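# Open the microwave door fully and let go

## Task

Pull the microwave door around until it stands wide open, then leave the robot clear so that no part of it touches the microwave.

## Robot and tools

Robot: two arms on a table, left_arm (left hand, on the +y side) and right_arm (right hand). Bases in the scene frame: left_arm at (-0.016, +0.290, +0.013) m, right_arm at (-0.023, -0.251, +0.014) m, both facing +x with almost no yaw. Scene frame: origin at table-top height midway between the arms, +x out over the table, +z up. A post stands on the floor behind the arms. Loose objects can get an occasional small shove.

Frames: each arm reports its hand pose (end_effector_position in metres, end_effector_quat_wxyz) in its own base frame. Fixed cameras and the table use the scene frame. Motion offsets are applied along the axes of that arm's current Hand target.

Hand point: a spot 0.05 m in front of the palm and 0.15 m out from the wrist flange. Its +z runs along the straight fingers, +y comes out of the palm, +x crosses the palm away from the thumb on the right hand and toward the thumb on the left hand. Straight fingers extend 0.06-0.07 m past the point and lie 0.06 m behind it (-y). A wrist bracket on the little-finger side juts out and can catch on things. Arms track loosely: resting 1-3 cm (sometimes 5 cm) off target, usually low, is normal and not a sign of contact.

Row layout (used by execute_actions and move): one flat list of 28 numbers, each in [-1, 1], covering both arms even when only one moves. Order: left dx, dy, dz, rx, ry, rz; left little, ring, middle, index, thumb_bend, thumb_turn, force_limit, speed; then the same 14 for the right arm. The six pose numbers are an offset, not a pose, measured from the arm's Hand target at the start of the action or move, in that target's axes. Scale: 1.0 = 0.6 m for dx/dy/dz and 180 degrees for the rotation vector rx/ry/rz. Every row counts from that same starting target, not from the row before. Sending six zeros asks nothing new of that arm. Finger numbers are targets: +1 open/straight, -1 closed. thumb_turn +1 puts the thumb beside the palm, -1 in front of it. force_limit runs from about 0 N at -1 to 10 N at +1 (15 N for the thumb motors). speed goes from near zero at -1 to full at +0.48 and above. Hand numbers never mean 'keep': to leave a hand alone, resend the last eight numbers you sent it, or its hand_measured plus settings if you have sent none. Orientation changes are clipped to 40 degrees from the measured pose at each step.

execute_actions(actions, cameras): actions is a list of actions, each a table of 1-15 rows, each row one 1/30 s step. A short table repeats its last row until step 15. Images are returned only when actions is empty or cameras names them.

move(target, speed, blend, blocking, cameras): drives each hand point in a straight line to the offset given by one 28-number row or a list of up to 15 rows, all counted from the same Hand targets. speed is in m/s (0.002-4.3, default 0.25; turns up to twice that in rad/s), as one value or one per target. blend is in metres and rounds corners (0 means stop at each target). The whole move is capped at 10 s. It does not avoid obstacles. Faster moves hit harder, and a target set farther past the contact presses harder. blocking=false returns after about 0.5 s while the move continues. The result adds a 'move:' line: done, off_target, moving, held or fault, plus limits (paced = pose clipped, held = steps withheld).

wait(seconds, cameras): 0-3600 s, sends nothing new and lets a running move carry on. stop(cameras): brakes a running move. zoom_image(camera, region): region is [x0, y0, x1, y1] in pixels of that camera's latest image, at most 504 by 504. show_instructions(): shows the reference images. finished_scene(scene=1): ends the scene for good.

Cameras: cam_head_left, cam_head_right, cam_high, cam_low (896x504), cam_left_wrist, cam_right_wrist (672x504, fisheye). cameras=["all"] shows all of them, [] shows none.

Results: Hand target is the last commanded pose after clipping, and the next offsets start from it. hand_measured, hand_stopped_by (moving, target, force, stalled, fault) and hand_load_n list six values in motor order. A lost grip shows up as hand_load_n dropping to about 0. Joint torques: positive means toward a larger joint angle. A MOTOR HOT line means a motor is near its 100 °C fault, when that arm drops.

Avoid: hard hits or slams on the microwave or on fixed things, ramming a door that cannot move, pressing the two arms or hands into each other, and knocking anything off the work area. Don't overload the fingers with strong pulls or twists. Close gently (speed about -0.94 or lower). To stop pushing on something, command the target back past the hand point. Before finishing, move both hands well clear of the microwave.

Each tool is called after ">>>" by a JSON object that holds its "api" and its "payload".

Reference images:

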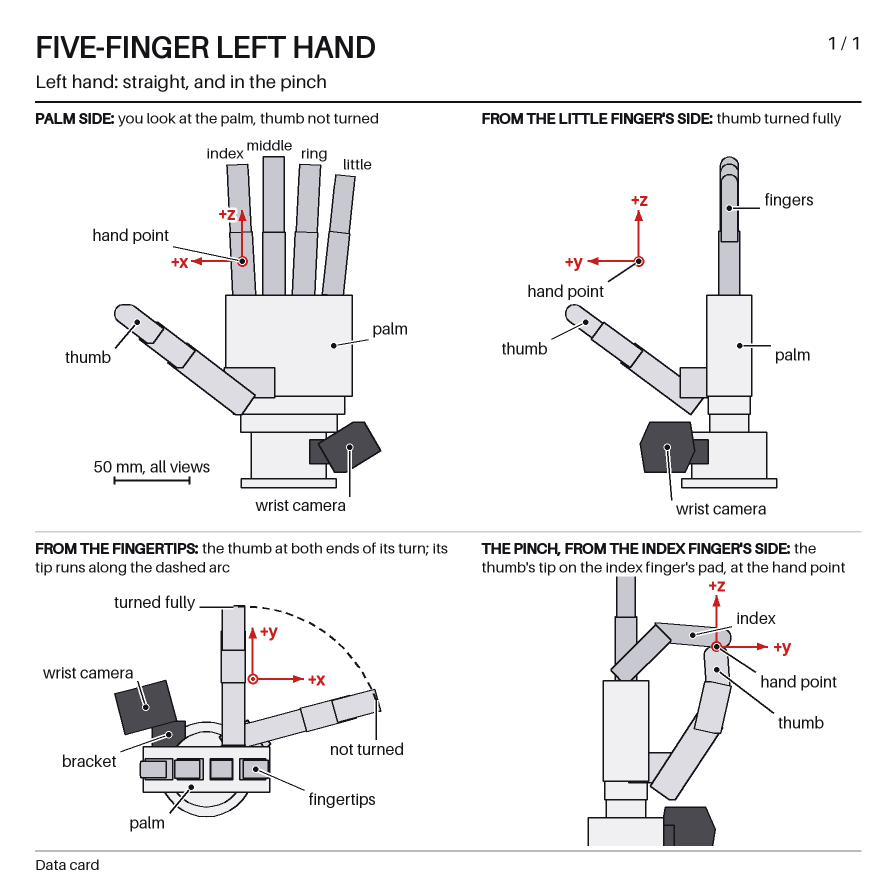

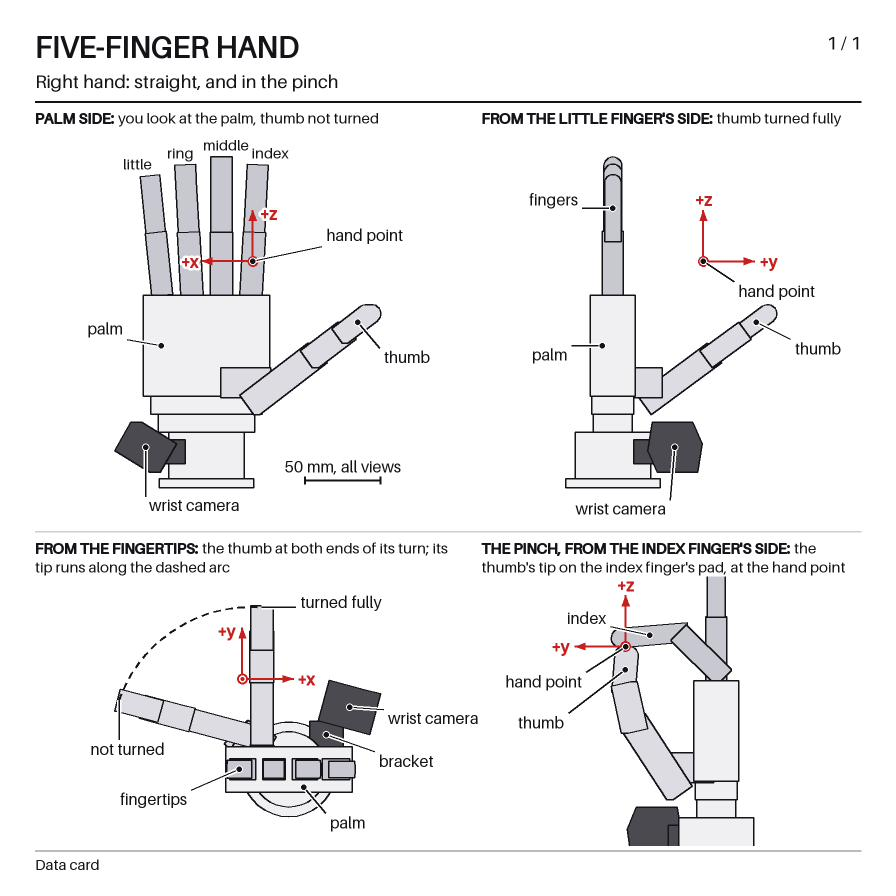

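## Session

>>> {"api": "execute_actions", "payload": {"actions": []}}

Scene clock: 0.00 s.
left_arm: end_effector_position=(+0.5451, -0.0332, +0.4242) hand_measured=(+1.000, +1.000, +1.000, +1.000, +1.000, +1.000) hand_load_n=(+0.0, +0.0, +0.0, +0.0, +0.0, +0.0) hand_stopped_by=(target, target, target, target, target, target) hand_force_limit=0.00 hand_speed=-0.80 end_effector_quat_wxyz=(+0.494, -0.499, +0.510, -0.497) | right_arm: end_effector_position=(+0.3492, +0.3745, +0.3138) hand_measured=(+1.000, +1.000, +1.000, +1.000, +1.000, +1.000) hand_load_n=(+0.0, +0.0, +0.0, +0.0, +0.0, +0.0) hand_stopped_by=(target, target, target, target, target, target) hand_force_limit=0.00 hand_speed=-0.80 end_effector_quat_wxyz=(-0.525, +0.778, +0.315, +0.138)
Joint positions: left_arm=[0.001 1.061 1.048 -0.004 0.015 0.008] | right_arm=[0.562 1.309 1.295 -0.805 -0.975 -1.365]
Joint velocities: within noise
Joint torques (N m): no reading
Motor temperatures (°C): left_arm=[28 26 28 32 34 32] | right_arm=[34 27 31 35 39 27]
Heat: left arm: hottest wrist yaw 34 °C; right arm: hottest wrist yaw 39 °C.
Hand target: left_arm +0.5462, -0.0332, +0.4482; +0.505, -0.488, +0.499, -0.508 | right_arm +0.3533, +0.3772, +0.3304; -0.528, +0.771, +0.322, +0.152

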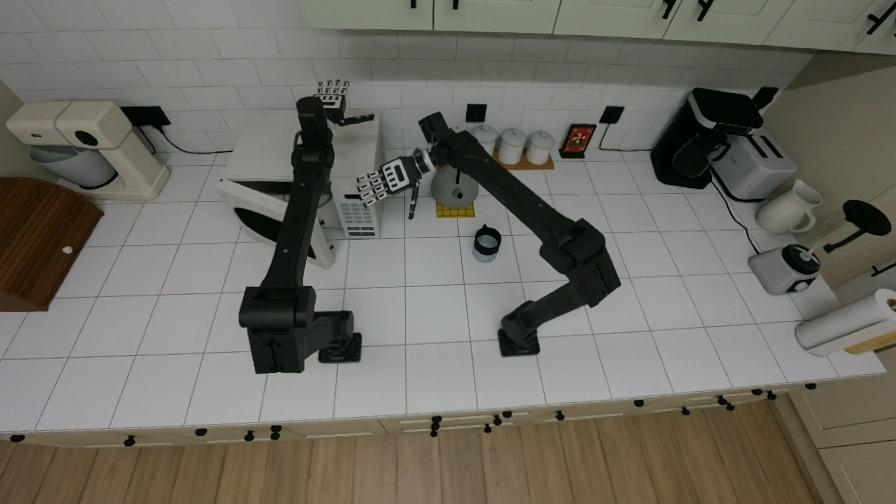

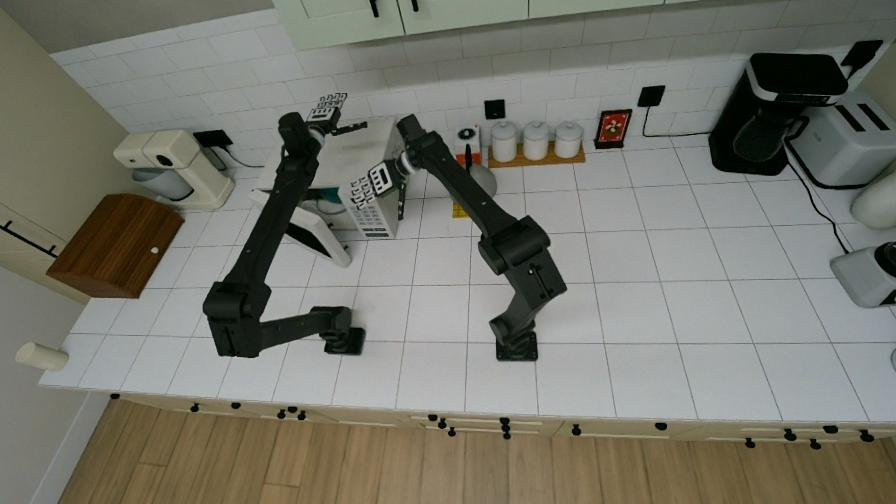

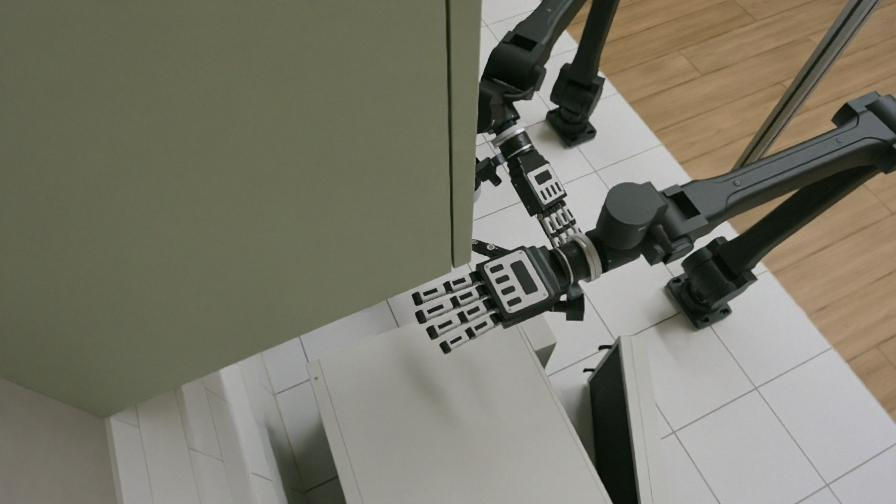

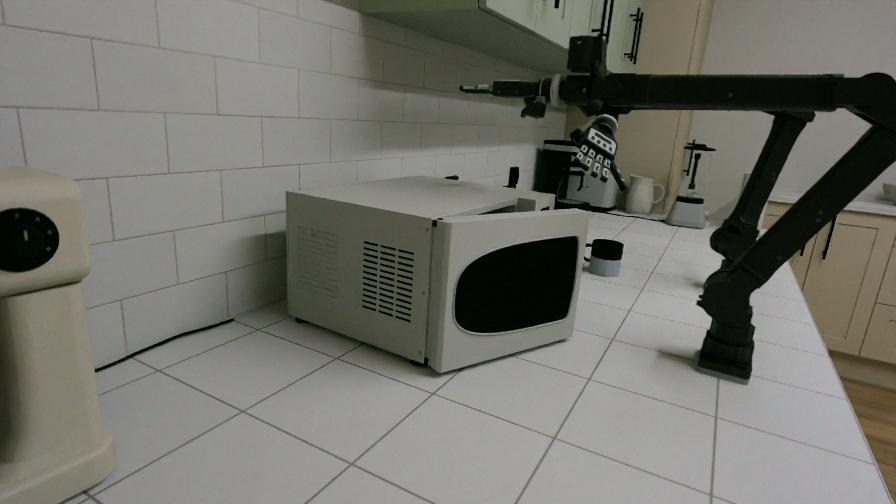

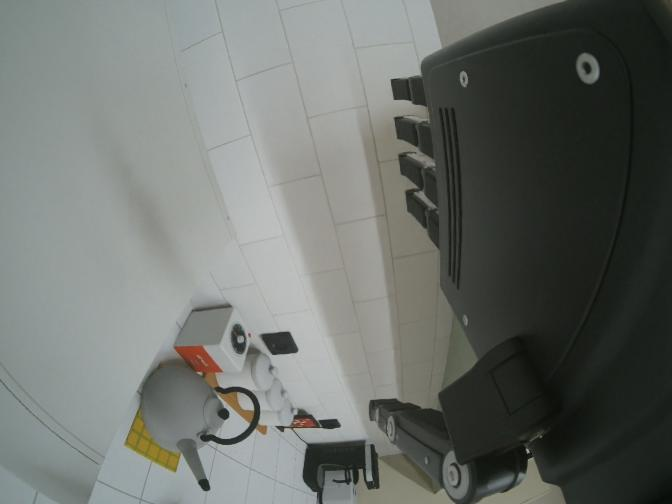

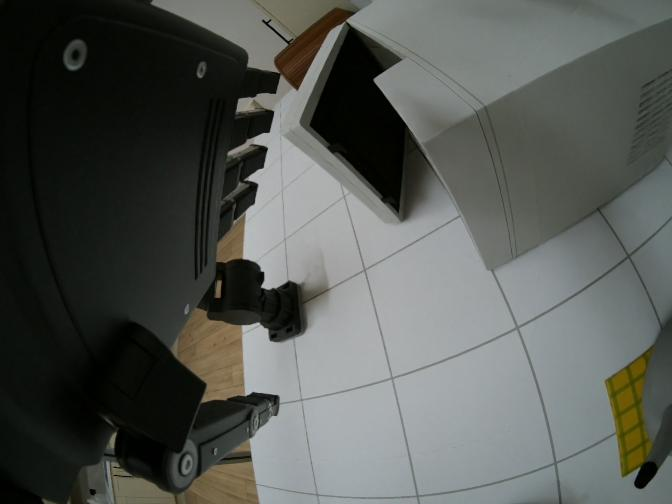

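>>> {"api": "zoom_image", "payload": {"camera": "cam_head_left", "region": [180, 60, 420, 300]}}

>>> {"api": "zoom_image", "payload": {"camera": "cam_head_right", "region": [200, 80, 440, 320]}}

>>> {"api": "zoom_image", "payload": {"camera": "cam_low", "region": [280, 160, 640, 400]}}

>>> {"api": "zoom_image", "payload": {"camera": "cam_high", "region": [400, 220, 880, 504]}}

>>> {"api": "zoom_image", "payload": {"camera": "cam_right_wrist", "region": [200, 0, 600, 300]}}

Scaled by 2.100.

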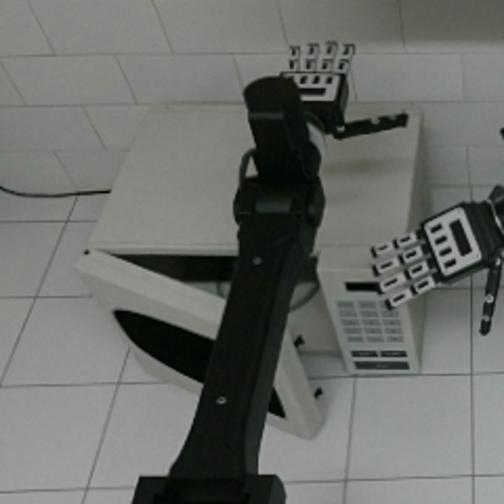

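Scaled by 2.100.

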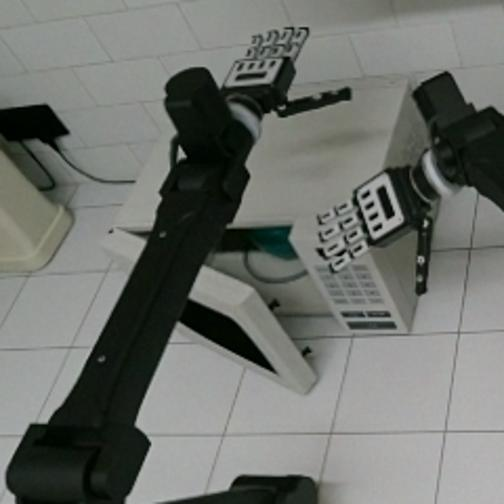

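Scaled by 1.400.

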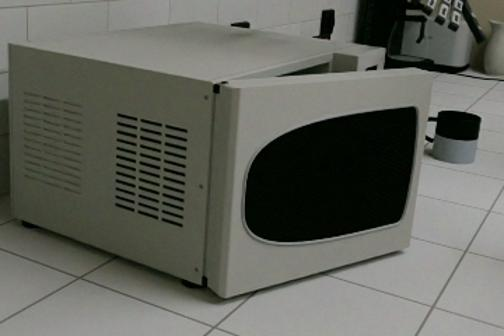

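Scaled by 1.050.

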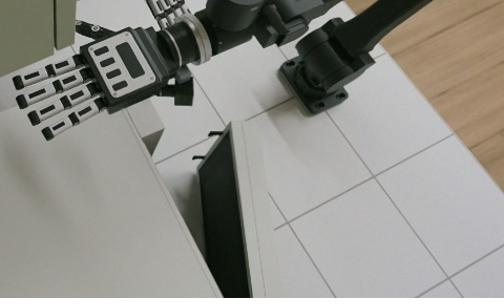

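Scaled by 1.260 from the camera's image (finer frame: 960x720).

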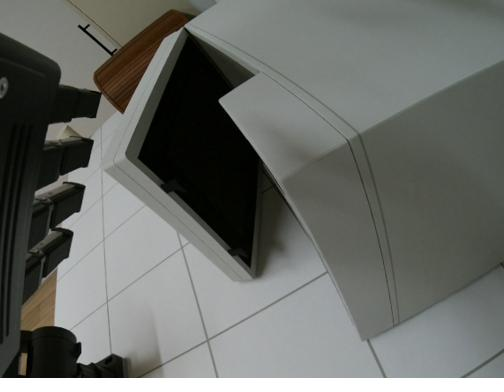

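>>> {"api": "move", "payload": {"target": [0,0,0,0,0,0,1,1,1,1,1,1,0,-0.8,-0.129,-0.011,-0.503,-0.128,0.160,0.088,1,1,1,1,1,1,0,-0.8], "cameras": ["cam_high","cam_head_right"]}}

Scene clock: 48.57 s.
left_arm: end_effector_position=(+0.5451, -0.0332, +0.4242) hand_measured=(+1.000, +1.000, +1.000, +1.000, +1.000, +1.000) hand_load_n=(+0.0, +0.0, +0.0, +0.0, +0.0, +0.0) hand_stopped_by=(target, target, target, target, target, target) hand_force_limit=0.00 hand_speed=-0.80 end_effector_quat_wxyz=(+0.494, -0.499, +0.510, -0.497) | right_arm: end_effector_position=(+0.3179, +0.0828, +0.3850) hand_measured=(+1.000, +1.000, +1.000, +1.000, +1.000, +1.000) hand_load_n=(+0.0, +0.0, +0.0, +0.0, +0.0, +0.0) hand_stopped_by=(target, target, target, target, target, target) hand_force_limit=0.00 hand_speed=-0.80 end_effector_quat_wxyz=(-0.450, +0.840, +0.026, +0.302)
Joint positions: left_arm=[0.001 1.061 1.048 -0.004 0.015 0.008] | right_arm=[-0.164 0.852 1.178 -1.192 -0.999 -1.401]
Joint torques (N m): left_arm=[0.03 -7.12 10.97 1.47 0.02 0.06] | right_arm=[-0.03 -2.67 12.34 0.69 -0.69 -0.22]
Motor temperatures (°C): left_arm=[28 27 34 32 33 32] | right_arm=[33 28 36 34 38 27]
Heat: left arm: hottest elbow 34 °C; right arm: hottest wrist yaw 38 °C.
Hand target: left_arm +0.5462, -0.0332, +0.4482; +0.505, -0.488, +0.499, -0.508 | right_arm +0.3228, +0.0775, +0.4102; -0.444, +0.834, +0.038, +0.325
Off the commanded pose: left_arm 0.024 m, 2 deg | right_arm 0.026 m, 3 deg.
move: off_target (right_arm)
Images, in order (width x height): cam_head_right 896x504, cam_high 896x504.

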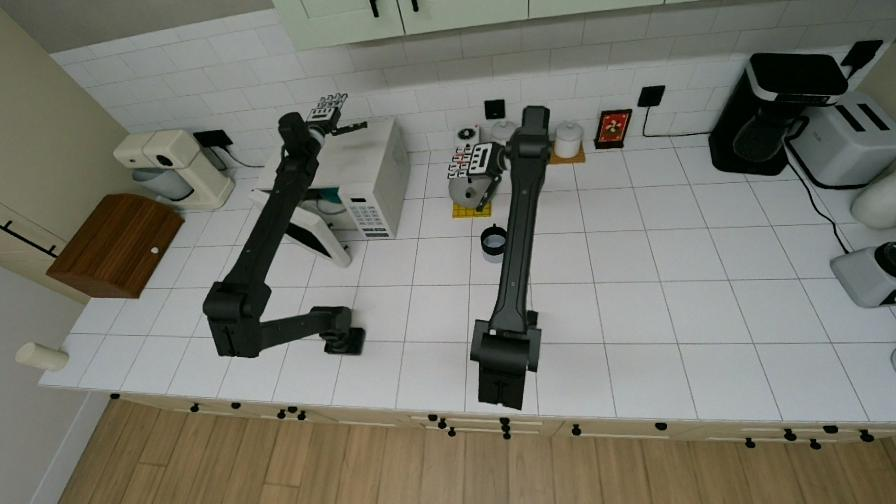

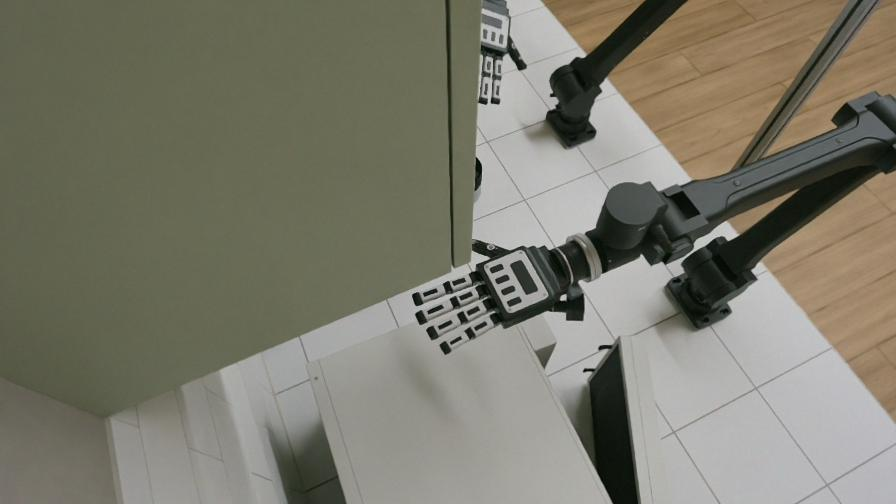

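>>> {"api": "move", "payload": {"target": [-0.173,0.03,-0.393,-0.489,0.1247,0.1247,1,1,1,1,1,1,0,-0.8,0,0,0,0,0,0,1,1,1,1,1,1,0,-0.8], "cameras": ["all"]}}

Scene clock: 59.50 s.
left_arm: end_effector_position=(+0.3186, +0.0752, +0.4204) hand_measured=(+1.000, +1.000, +1.000, +1.000, +1.000, +1.000) hand_load_n=(+0.0, +0.0, -0.5, +0.0, +0.0, +0.0) hand_stopped_by=(target, target, target, target, target, target) hand_force_limit=0.00 hand_speed=-0.80 end_effector_quat_wxyz=(+0.183, -0.502, +0.843, -0.060) | right_arm: end_effector_position=(+0.3180, +0.0827, +0.3850) hand_measured=(+1.000, +1.000, +1.000, +1.000, +1.000, +1.000) hand_load_n=(+0.0, +0.0, +0.0, +0.0, +0.0, +0.0) hand_stopped_by=(target, target, target, target, target, target) hand_force_limit=0.00 hand_speed=-0.80 end_effector_quat_wxyz=(-0.450, +0.840, +0.026, +0.302)
Joint positions: left_arm=[0.182 1.212 1.717 -1.688 -0.015 0.682] | right_arm=[-0.164 0.852 1.178 -1.192 -0.999 -1.402]
Joint torques (N m): left_arm=[-0.09 -7.77 7.39 0.14 -0.13 0.19] | right_arm=[-0.15 -1.85 12.42 0.69 -0.76 -0.2]
Heat: left arm: hottest elbow 35 °C; right arm: hottest wrist yaw 39 °C.
Hand target: left_arm +0.3123, +0.0740, +0.4250; +0.012, -0.504, +0.863, -0.002 | right_arm +0.3229, +0.0774, +0.4102; -0.444, +0.834, +0.038, +0.325
Off the commanded pose: left_arm 0.008 m, 21 deg | right_arm 0.026 m, 3 deg.
joint sent to its limit (left arm) — joint 4 (wrist pitch), lower limit. The joint targets are off in orientation, not in position.
move: off_target (left_arm)
cam_left_wrist: T_world_to_cam=[[0.70161, -0.67106, 0.23963, -0.27892], [-0.71241, -0.66768, 0.21607, 0.18732], [0.015, -0.32231, -0.94652, 0.53817]] pos_world=[0.32108, 0.11135, 0.53575]
cam_right_wrist: T_world_to_cam=[[0.55768, -0.59484, -0.57893, 0.09672], [-0.82872, -0.3594, -0.42902, 0.4599], [0.04713, 0.71903, -0.69338, 0.31097]] pos_world=[0.31254, -0.00078, 0.46892]

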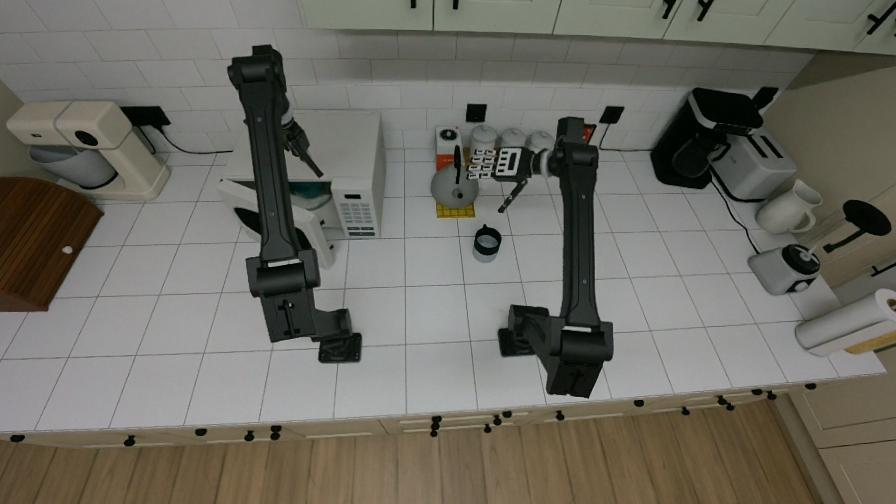

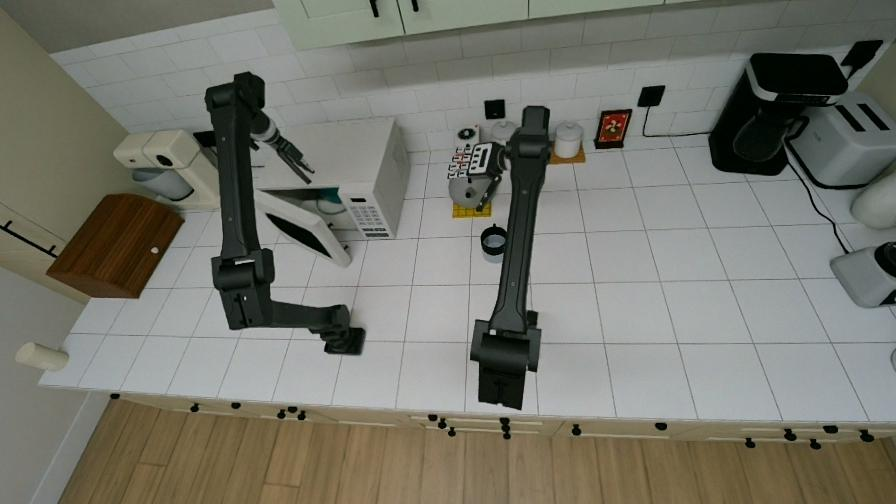

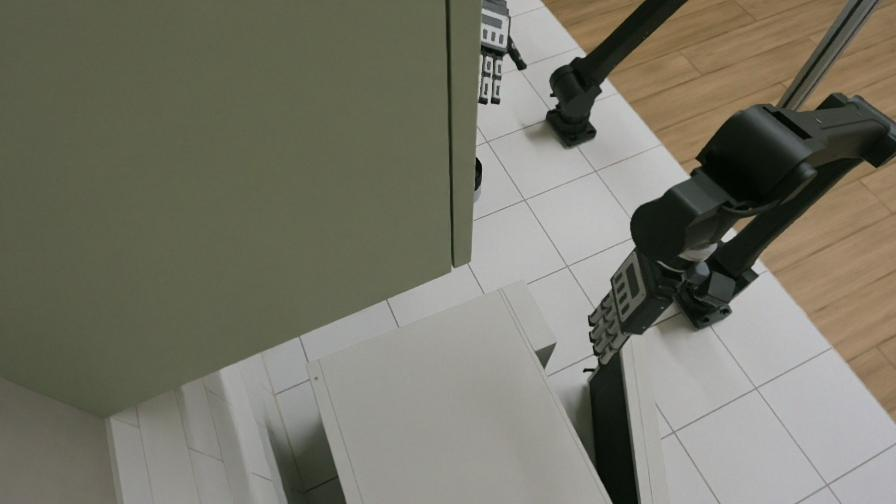

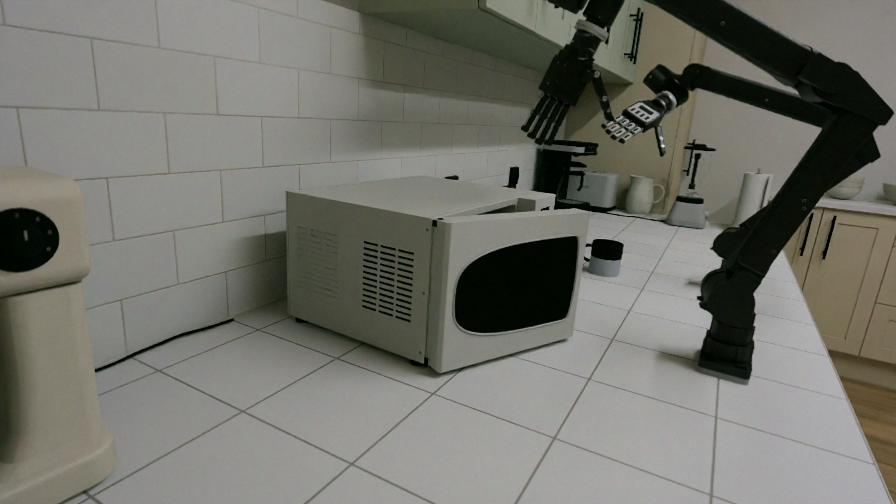

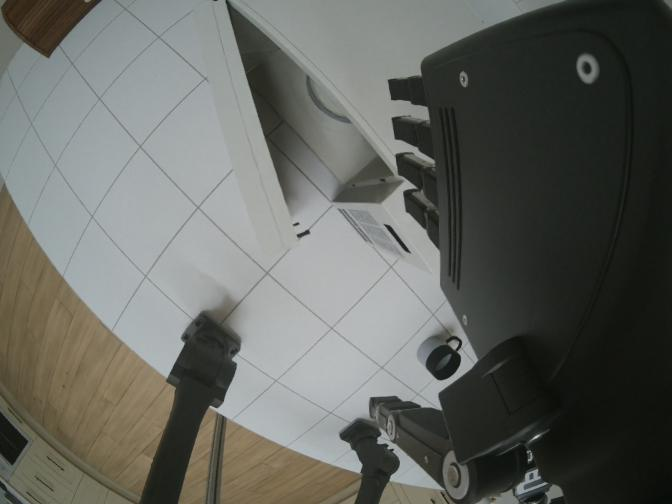

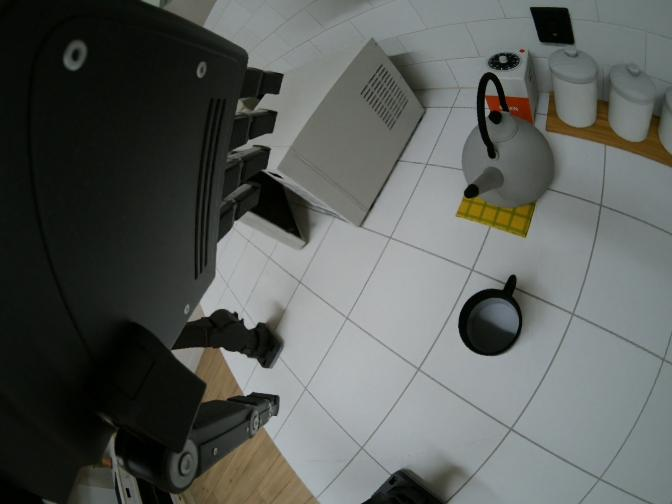

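>>> {"api": "zoom_image", "payload": {"camera": "cam_left_wrist", "region": [180, 80, 480, 300]}}

Scaled by 1.680 from the camera's image (finer frame: 960x720).

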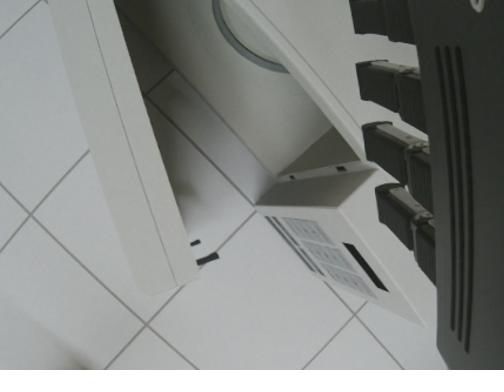

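>>> {"api": "move", "payload": {"target": [0,0,0.15,0,0,0,1,1,1,1,1,1,0,-0.8,0,0,0,0,0,0,1,1,1,1,1,1,0,-0.8], "cameras": ["cam_left_wrist", "cam_high","cam_low"], "speed": 0.15}}

Scene clock: 74.03 s.
left_arm: end_effector_position=(+0.3153, +0.0737, +0.3356) hand_measured=(+1.000, +1.000, +1.000, +1.000, +1.000, +1.000) hand_load_n=(+0.0, +0.0, +0.0, +0.0, +0.0, +0.0) hand_stopped_by=(target, target, target, target, target, target) hand_force_limit=0.00 hand_speed=-0.80 end_effector_quat_wxyz=(+0.067, -0.508, +0.859, -0.020) | right_arm: end_effector_position=(+0.3180, +0.0827, +0.3850) hand_measured=(+1.000, +1.000, +1.000, +1.000, +1.000, +1.000) hand_load_n=(+0.0, +0.0, +0.0, +0.0, +0.0, +0.0) hand_stopped_by=(target, target, target, target, target, target) hand_force_limit=0.00 hand_speed=-0.80 end_effector_quat_wxyz=(-0.450, +0.840, +0.026, +0.302)
Joint positions: left_arm=[0.182 1.29 1.547 -1.688 -0.009 0.685] | right_arm=[-0.164 0.852 1.178 -1.192 -0.999 -1.402]
Joint torques (N m): left_arm=[-0.03 -7.94 7.76 -0.31 0.07 0.19] | right_arm=[-0.97 -1.85 12.42 0.42 -0.7 -0.2]
Heat: left arm: hottest elbow 35 °C; right arm: hottest wrist yaw 39 °C.
Hand target: left_arm +0.3144, +0.0747, +0.3351; +0.012, -0.504, +0.863, -0.003 | right_arm +0.3229, +0.0774, +0.4102; -0.444, +0.834, +0.038, +0.325
Off the commanded pose: left_arm 0.001 m, 7 deg | right_arm 0.026 m, 3 deg.
joint sent to its limit (left arm) — joint 4 (wrist pitch), lower limit. The joint targets are off in orientation, not in position.
move: off_target (left_arm)
cam_left_wrist: T_world_to_cam=[[0.73995, -0.66565, 0.09685, -0.22183], [-0.63828, -0.64938, 0.41339, 0.11147], [-0.21228, -0.36771, -0.90539, 0.5187]] pos_world=[0.34541, 0.11546, 0.44503]
Images, in order (width x height): cam_high 896x504, cam_low 896x504, cam_left_wrist 672x504.

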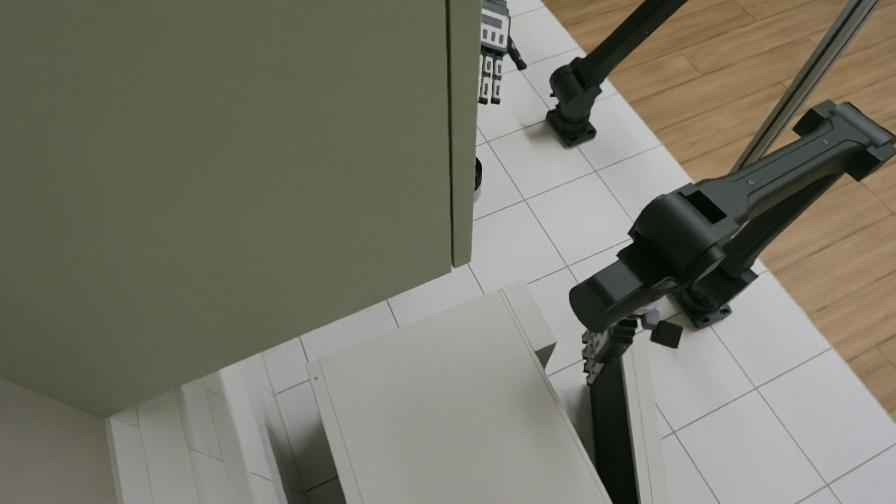

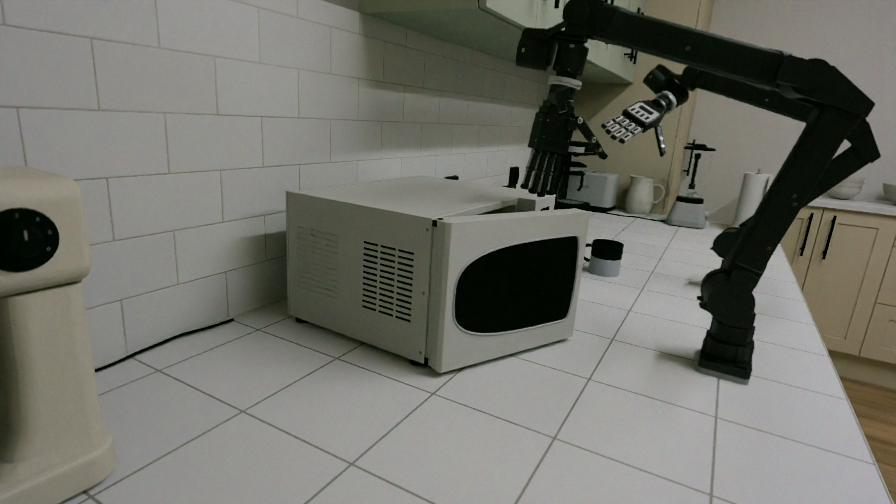

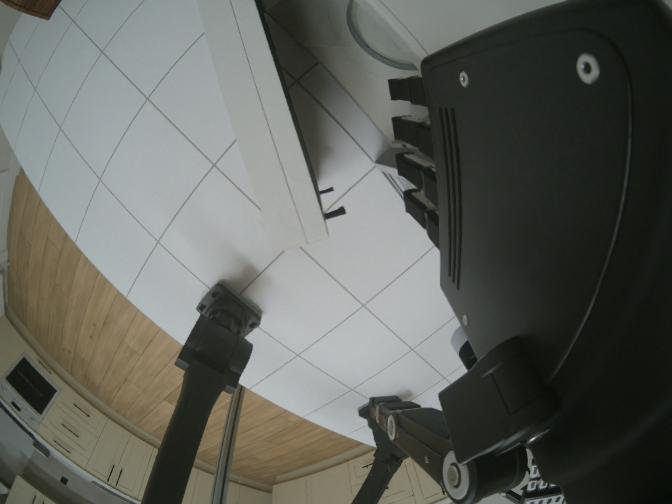

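>>> {"api": "move", "payload": {"target": [0.0104,0.019,0.188,0,0,0,1,1,1,1,1,1,0,-0.8,0,0,0,0,0,0,1,1,1,1,1,1,0,-0.8], "cameras": ["cam_left_wrist", "cam_high","cam_low","cam_head_right"], "speed": 0.12}}

Scene clock: 81.20 s.
left_arm: end_effector_position=(+0.3003, +0.0719, +0.2249) hand_measured=(+1.000, +1.000, +1.000, +1.000, +1.000, +1.000) hand_load_n=(+0.0, +0.0, +0.0, +0.0, +0.0, +0.0) hand_stopped_by=(target, target, target, target, target, target) hand_force_limit=0.00 hand_speed=-0.80 end_effector_quat_wxyz=(+0.010, -0.506, +0.862, -0.001) | right_arm: end_effector_position=(+0.3180, +0.0827, +0.3850) hand_measured=(+1.000, +1.000, +1.000, +1.000, +1.000, +1.000) hand_load_n=(+0.0, +0.0, +0.0, +0.0, +0.0, +0.0) hand_stopped_by=(target, target, target, target, target, target) hand_force_limit=0.00 hand_speed=-0.80 end_effector_quat_wxyz=(-0.450, +0.840, +0.026, +0.302)
Joint positions: left_arm=[0.185 1.304 1.253 -1.5 -0.006 0.694] | right_arm=[-0.164 0.852 1.178 -1.192 -0.999 -1.402]
Joint torques (N m): left_arm=[0.79 -7.82 7.82 0.31 0.07 0.18] | right_arm=[-1.9 -1.55 12.04 0.95 -0.7 -0.18]
Heat: left arm: hottest elbow 35 °C; right arm: hottest wrist yaw 39 °C.
Hand target: left_arm +0.3041, +0.0758, +0.2221; +0.012, -0.504, +0.863, -0.002 | right_arm +0.3229, +0.0774, +0.4102; -0.444, +0.834, +0.038, +0.325
Off the commanded pose: left_arm 0.006 m, 0 deg | right_arm 0.026 m, 3 deg.
move: done
cam_left_wrist: T_world_to_cam=[[0.74317, -0.66858, 0.02631, -0.18611], [-0.58842, -0.63434, 0.50137, 0.1106], [-0.31852, -0.38809, -0.86483, 0.43886]] pos_world=[0.34317, 0.11604, 0.32899]
Images, in order (width x height): cam_head_right 896x504, cam_high 896x504, cam_low 896x504, cam_left_wrist 672x504.

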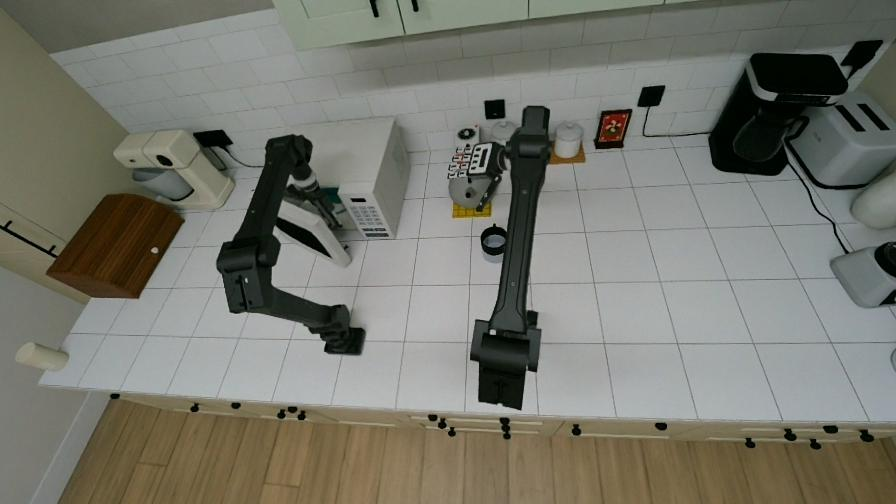

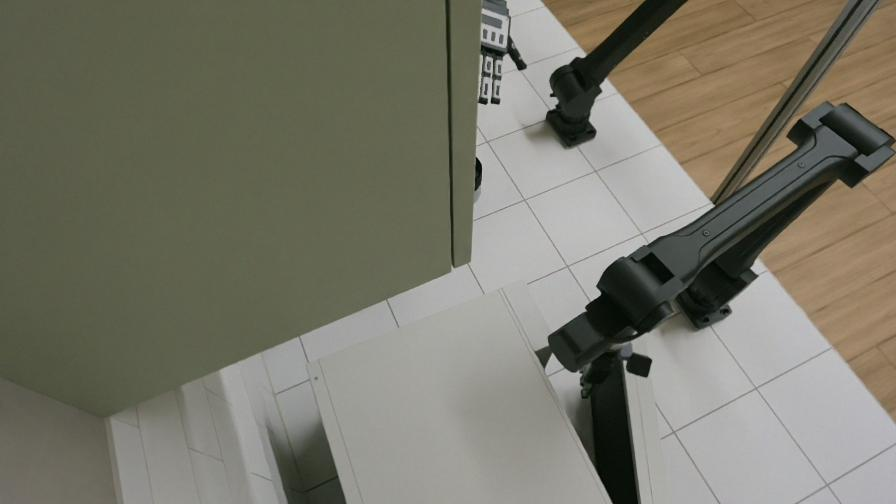

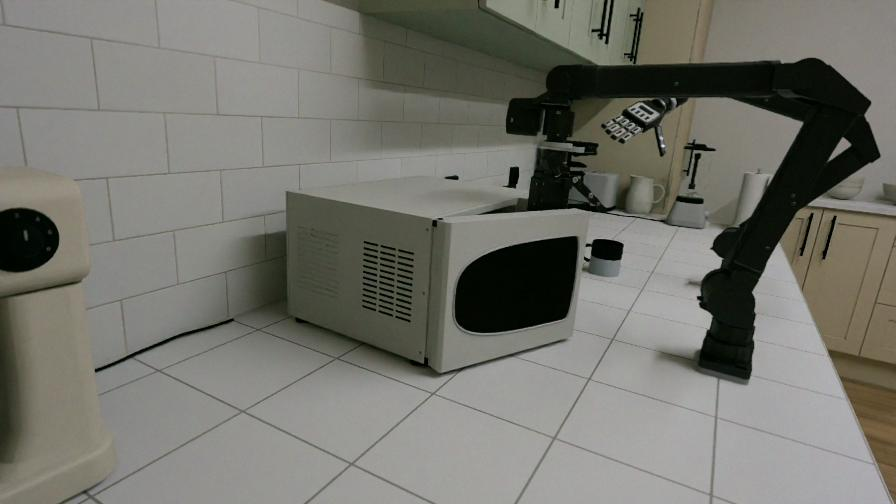

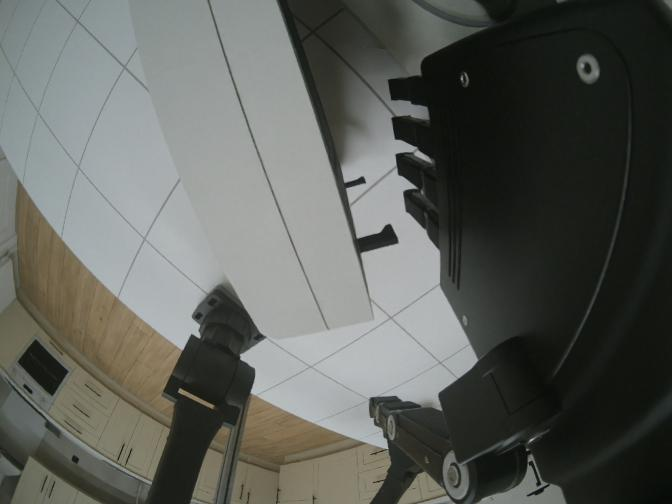

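>>> {"api": "move", "payload": {"target": [[0.010,0.0656,0,0,0,0,1,1,1,1,1,1,0,-0.8,0,0,0,0,0,0,1,1,1,1,1,1,0,-0.8],[0.004,0.140,0,0,0,0,1,1,1,1,1,1,0,-0.8,0,0,0,0,0,0,1,1,1,1,1,1,0,-0.8],[-0.0127,0.2063,0,0,0,0,1,1,1,1,1,1,0,-0.8,0,0,0,0,0,0,1,1,1,1,1,1,0,-0.8]], "cameras": ["cam_left_wrist", "cam_high","cam_low","cam_head_right"], "speed": 0.06, "blend": 0.01}}

Scene clock: 93.80 s.
left_arm: end_effector_position=(+0.2060, +0.1412, +0.2154) hand_measured=(+1.000, +1.000, +1.000, +1.000, +1.000, +1.000) hand_load_n=(+0.0, +0.0, +0.0, +0.0, +0.0, +0.0) hand_stopped_by=(target, target, target, target, target, target) hand_force_limit=0.00 hand_speed=-0.80 end_effector_quat_wxyz=(+0.008, -0.504, +0.864, -0.004) | right_arm: end_effector_position=(+0.3180, +0.0827, +0.3850) hand_measured=(+1.000, +1.000, +1.000, +1.000, +1.000, +1.000) hand_load_n=(+0.0, +0.0, +0.0, +0.0, +0.0, +0.0) hand_stopped_by=(target, target, target, target, target, target) hand_force_limit=0.00 hand_speed=-0.80 end_effector_quat_wxyz=(-0.450, +0.840, +0.026, +0.302)
Joint positions: left_arm=[0.474 1.126 1.082 -1.509 0.007 0.989] | right_arm=[-0.164 0.852 1.178 -1.192 -0.999 -1.402]
Joint torques (N m): left_arm=[1.03 -7.47 7.69 -0.49 -0.14 0.16] | right_arm=[-1.67 -2.55 12.07 0.42 -0.7 -0.24]
Heat: left arm: hottest elbow 36 °C; right arm: hottest wrist yaw 39 °C.
Hand target: left_arm +0.2001, +0.1432, +0.2201; +0.013, -0.504, +0.863, -0.003 | right_arm +0.3229, +0.0774, +0.4102; -0.444, +0.834, +0.038, +0.325
Off the commanded pose: left_arm 0.008 m, 1 deg | right_arm 0.026 m, 3 deg.
move: done
cam_left_wrist: T_world_to_cam=[[0.73922, -0.67273, 0.03134, -0.06917], [-0.59213, -0.62708, 0.50611, 0.10244], [-0.32083, -0.39269, -0.8619, 0.42795]] pos_world=[0.24908, 0.18576, 0.31917]
Images, in order (width x height): cam_head_right 896x504, cam_high 896x504, cam_low 896x504, cam_left_wrist 672x504.

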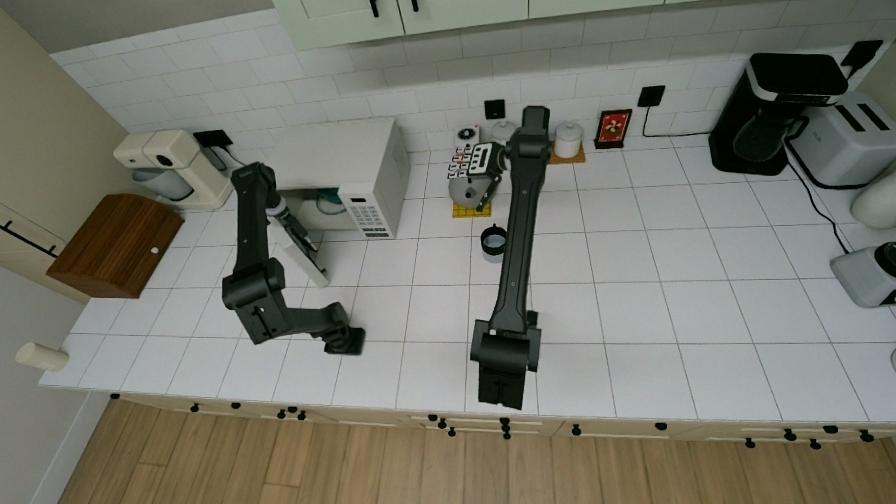

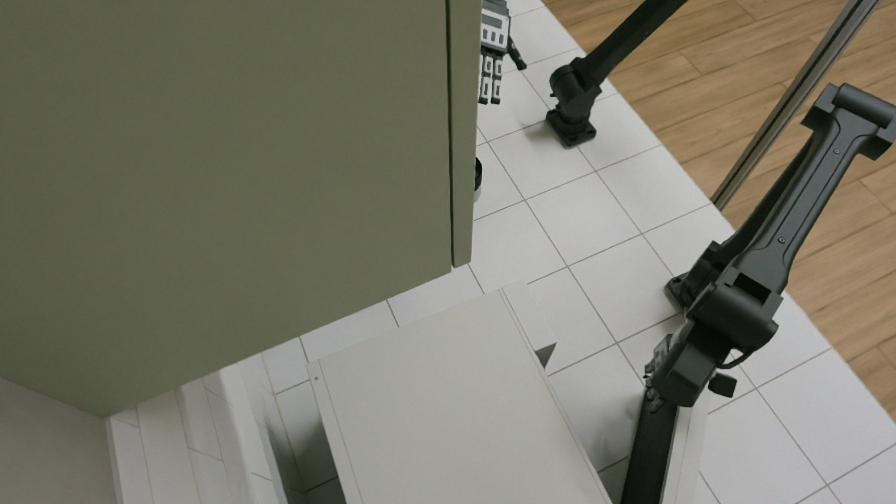

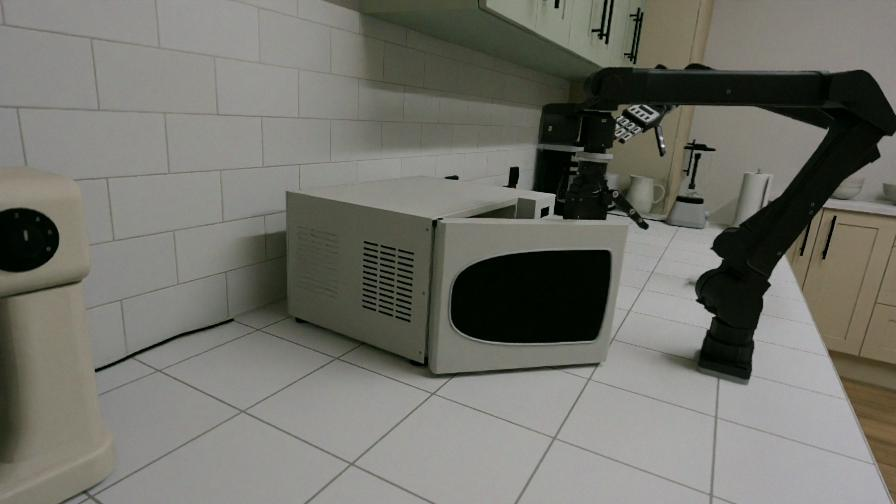

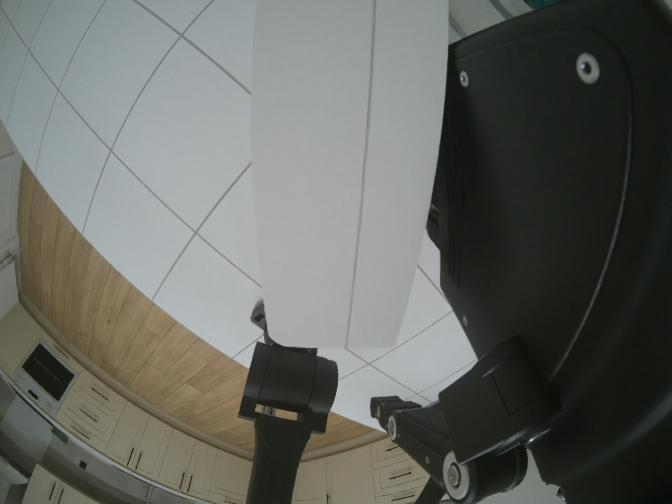

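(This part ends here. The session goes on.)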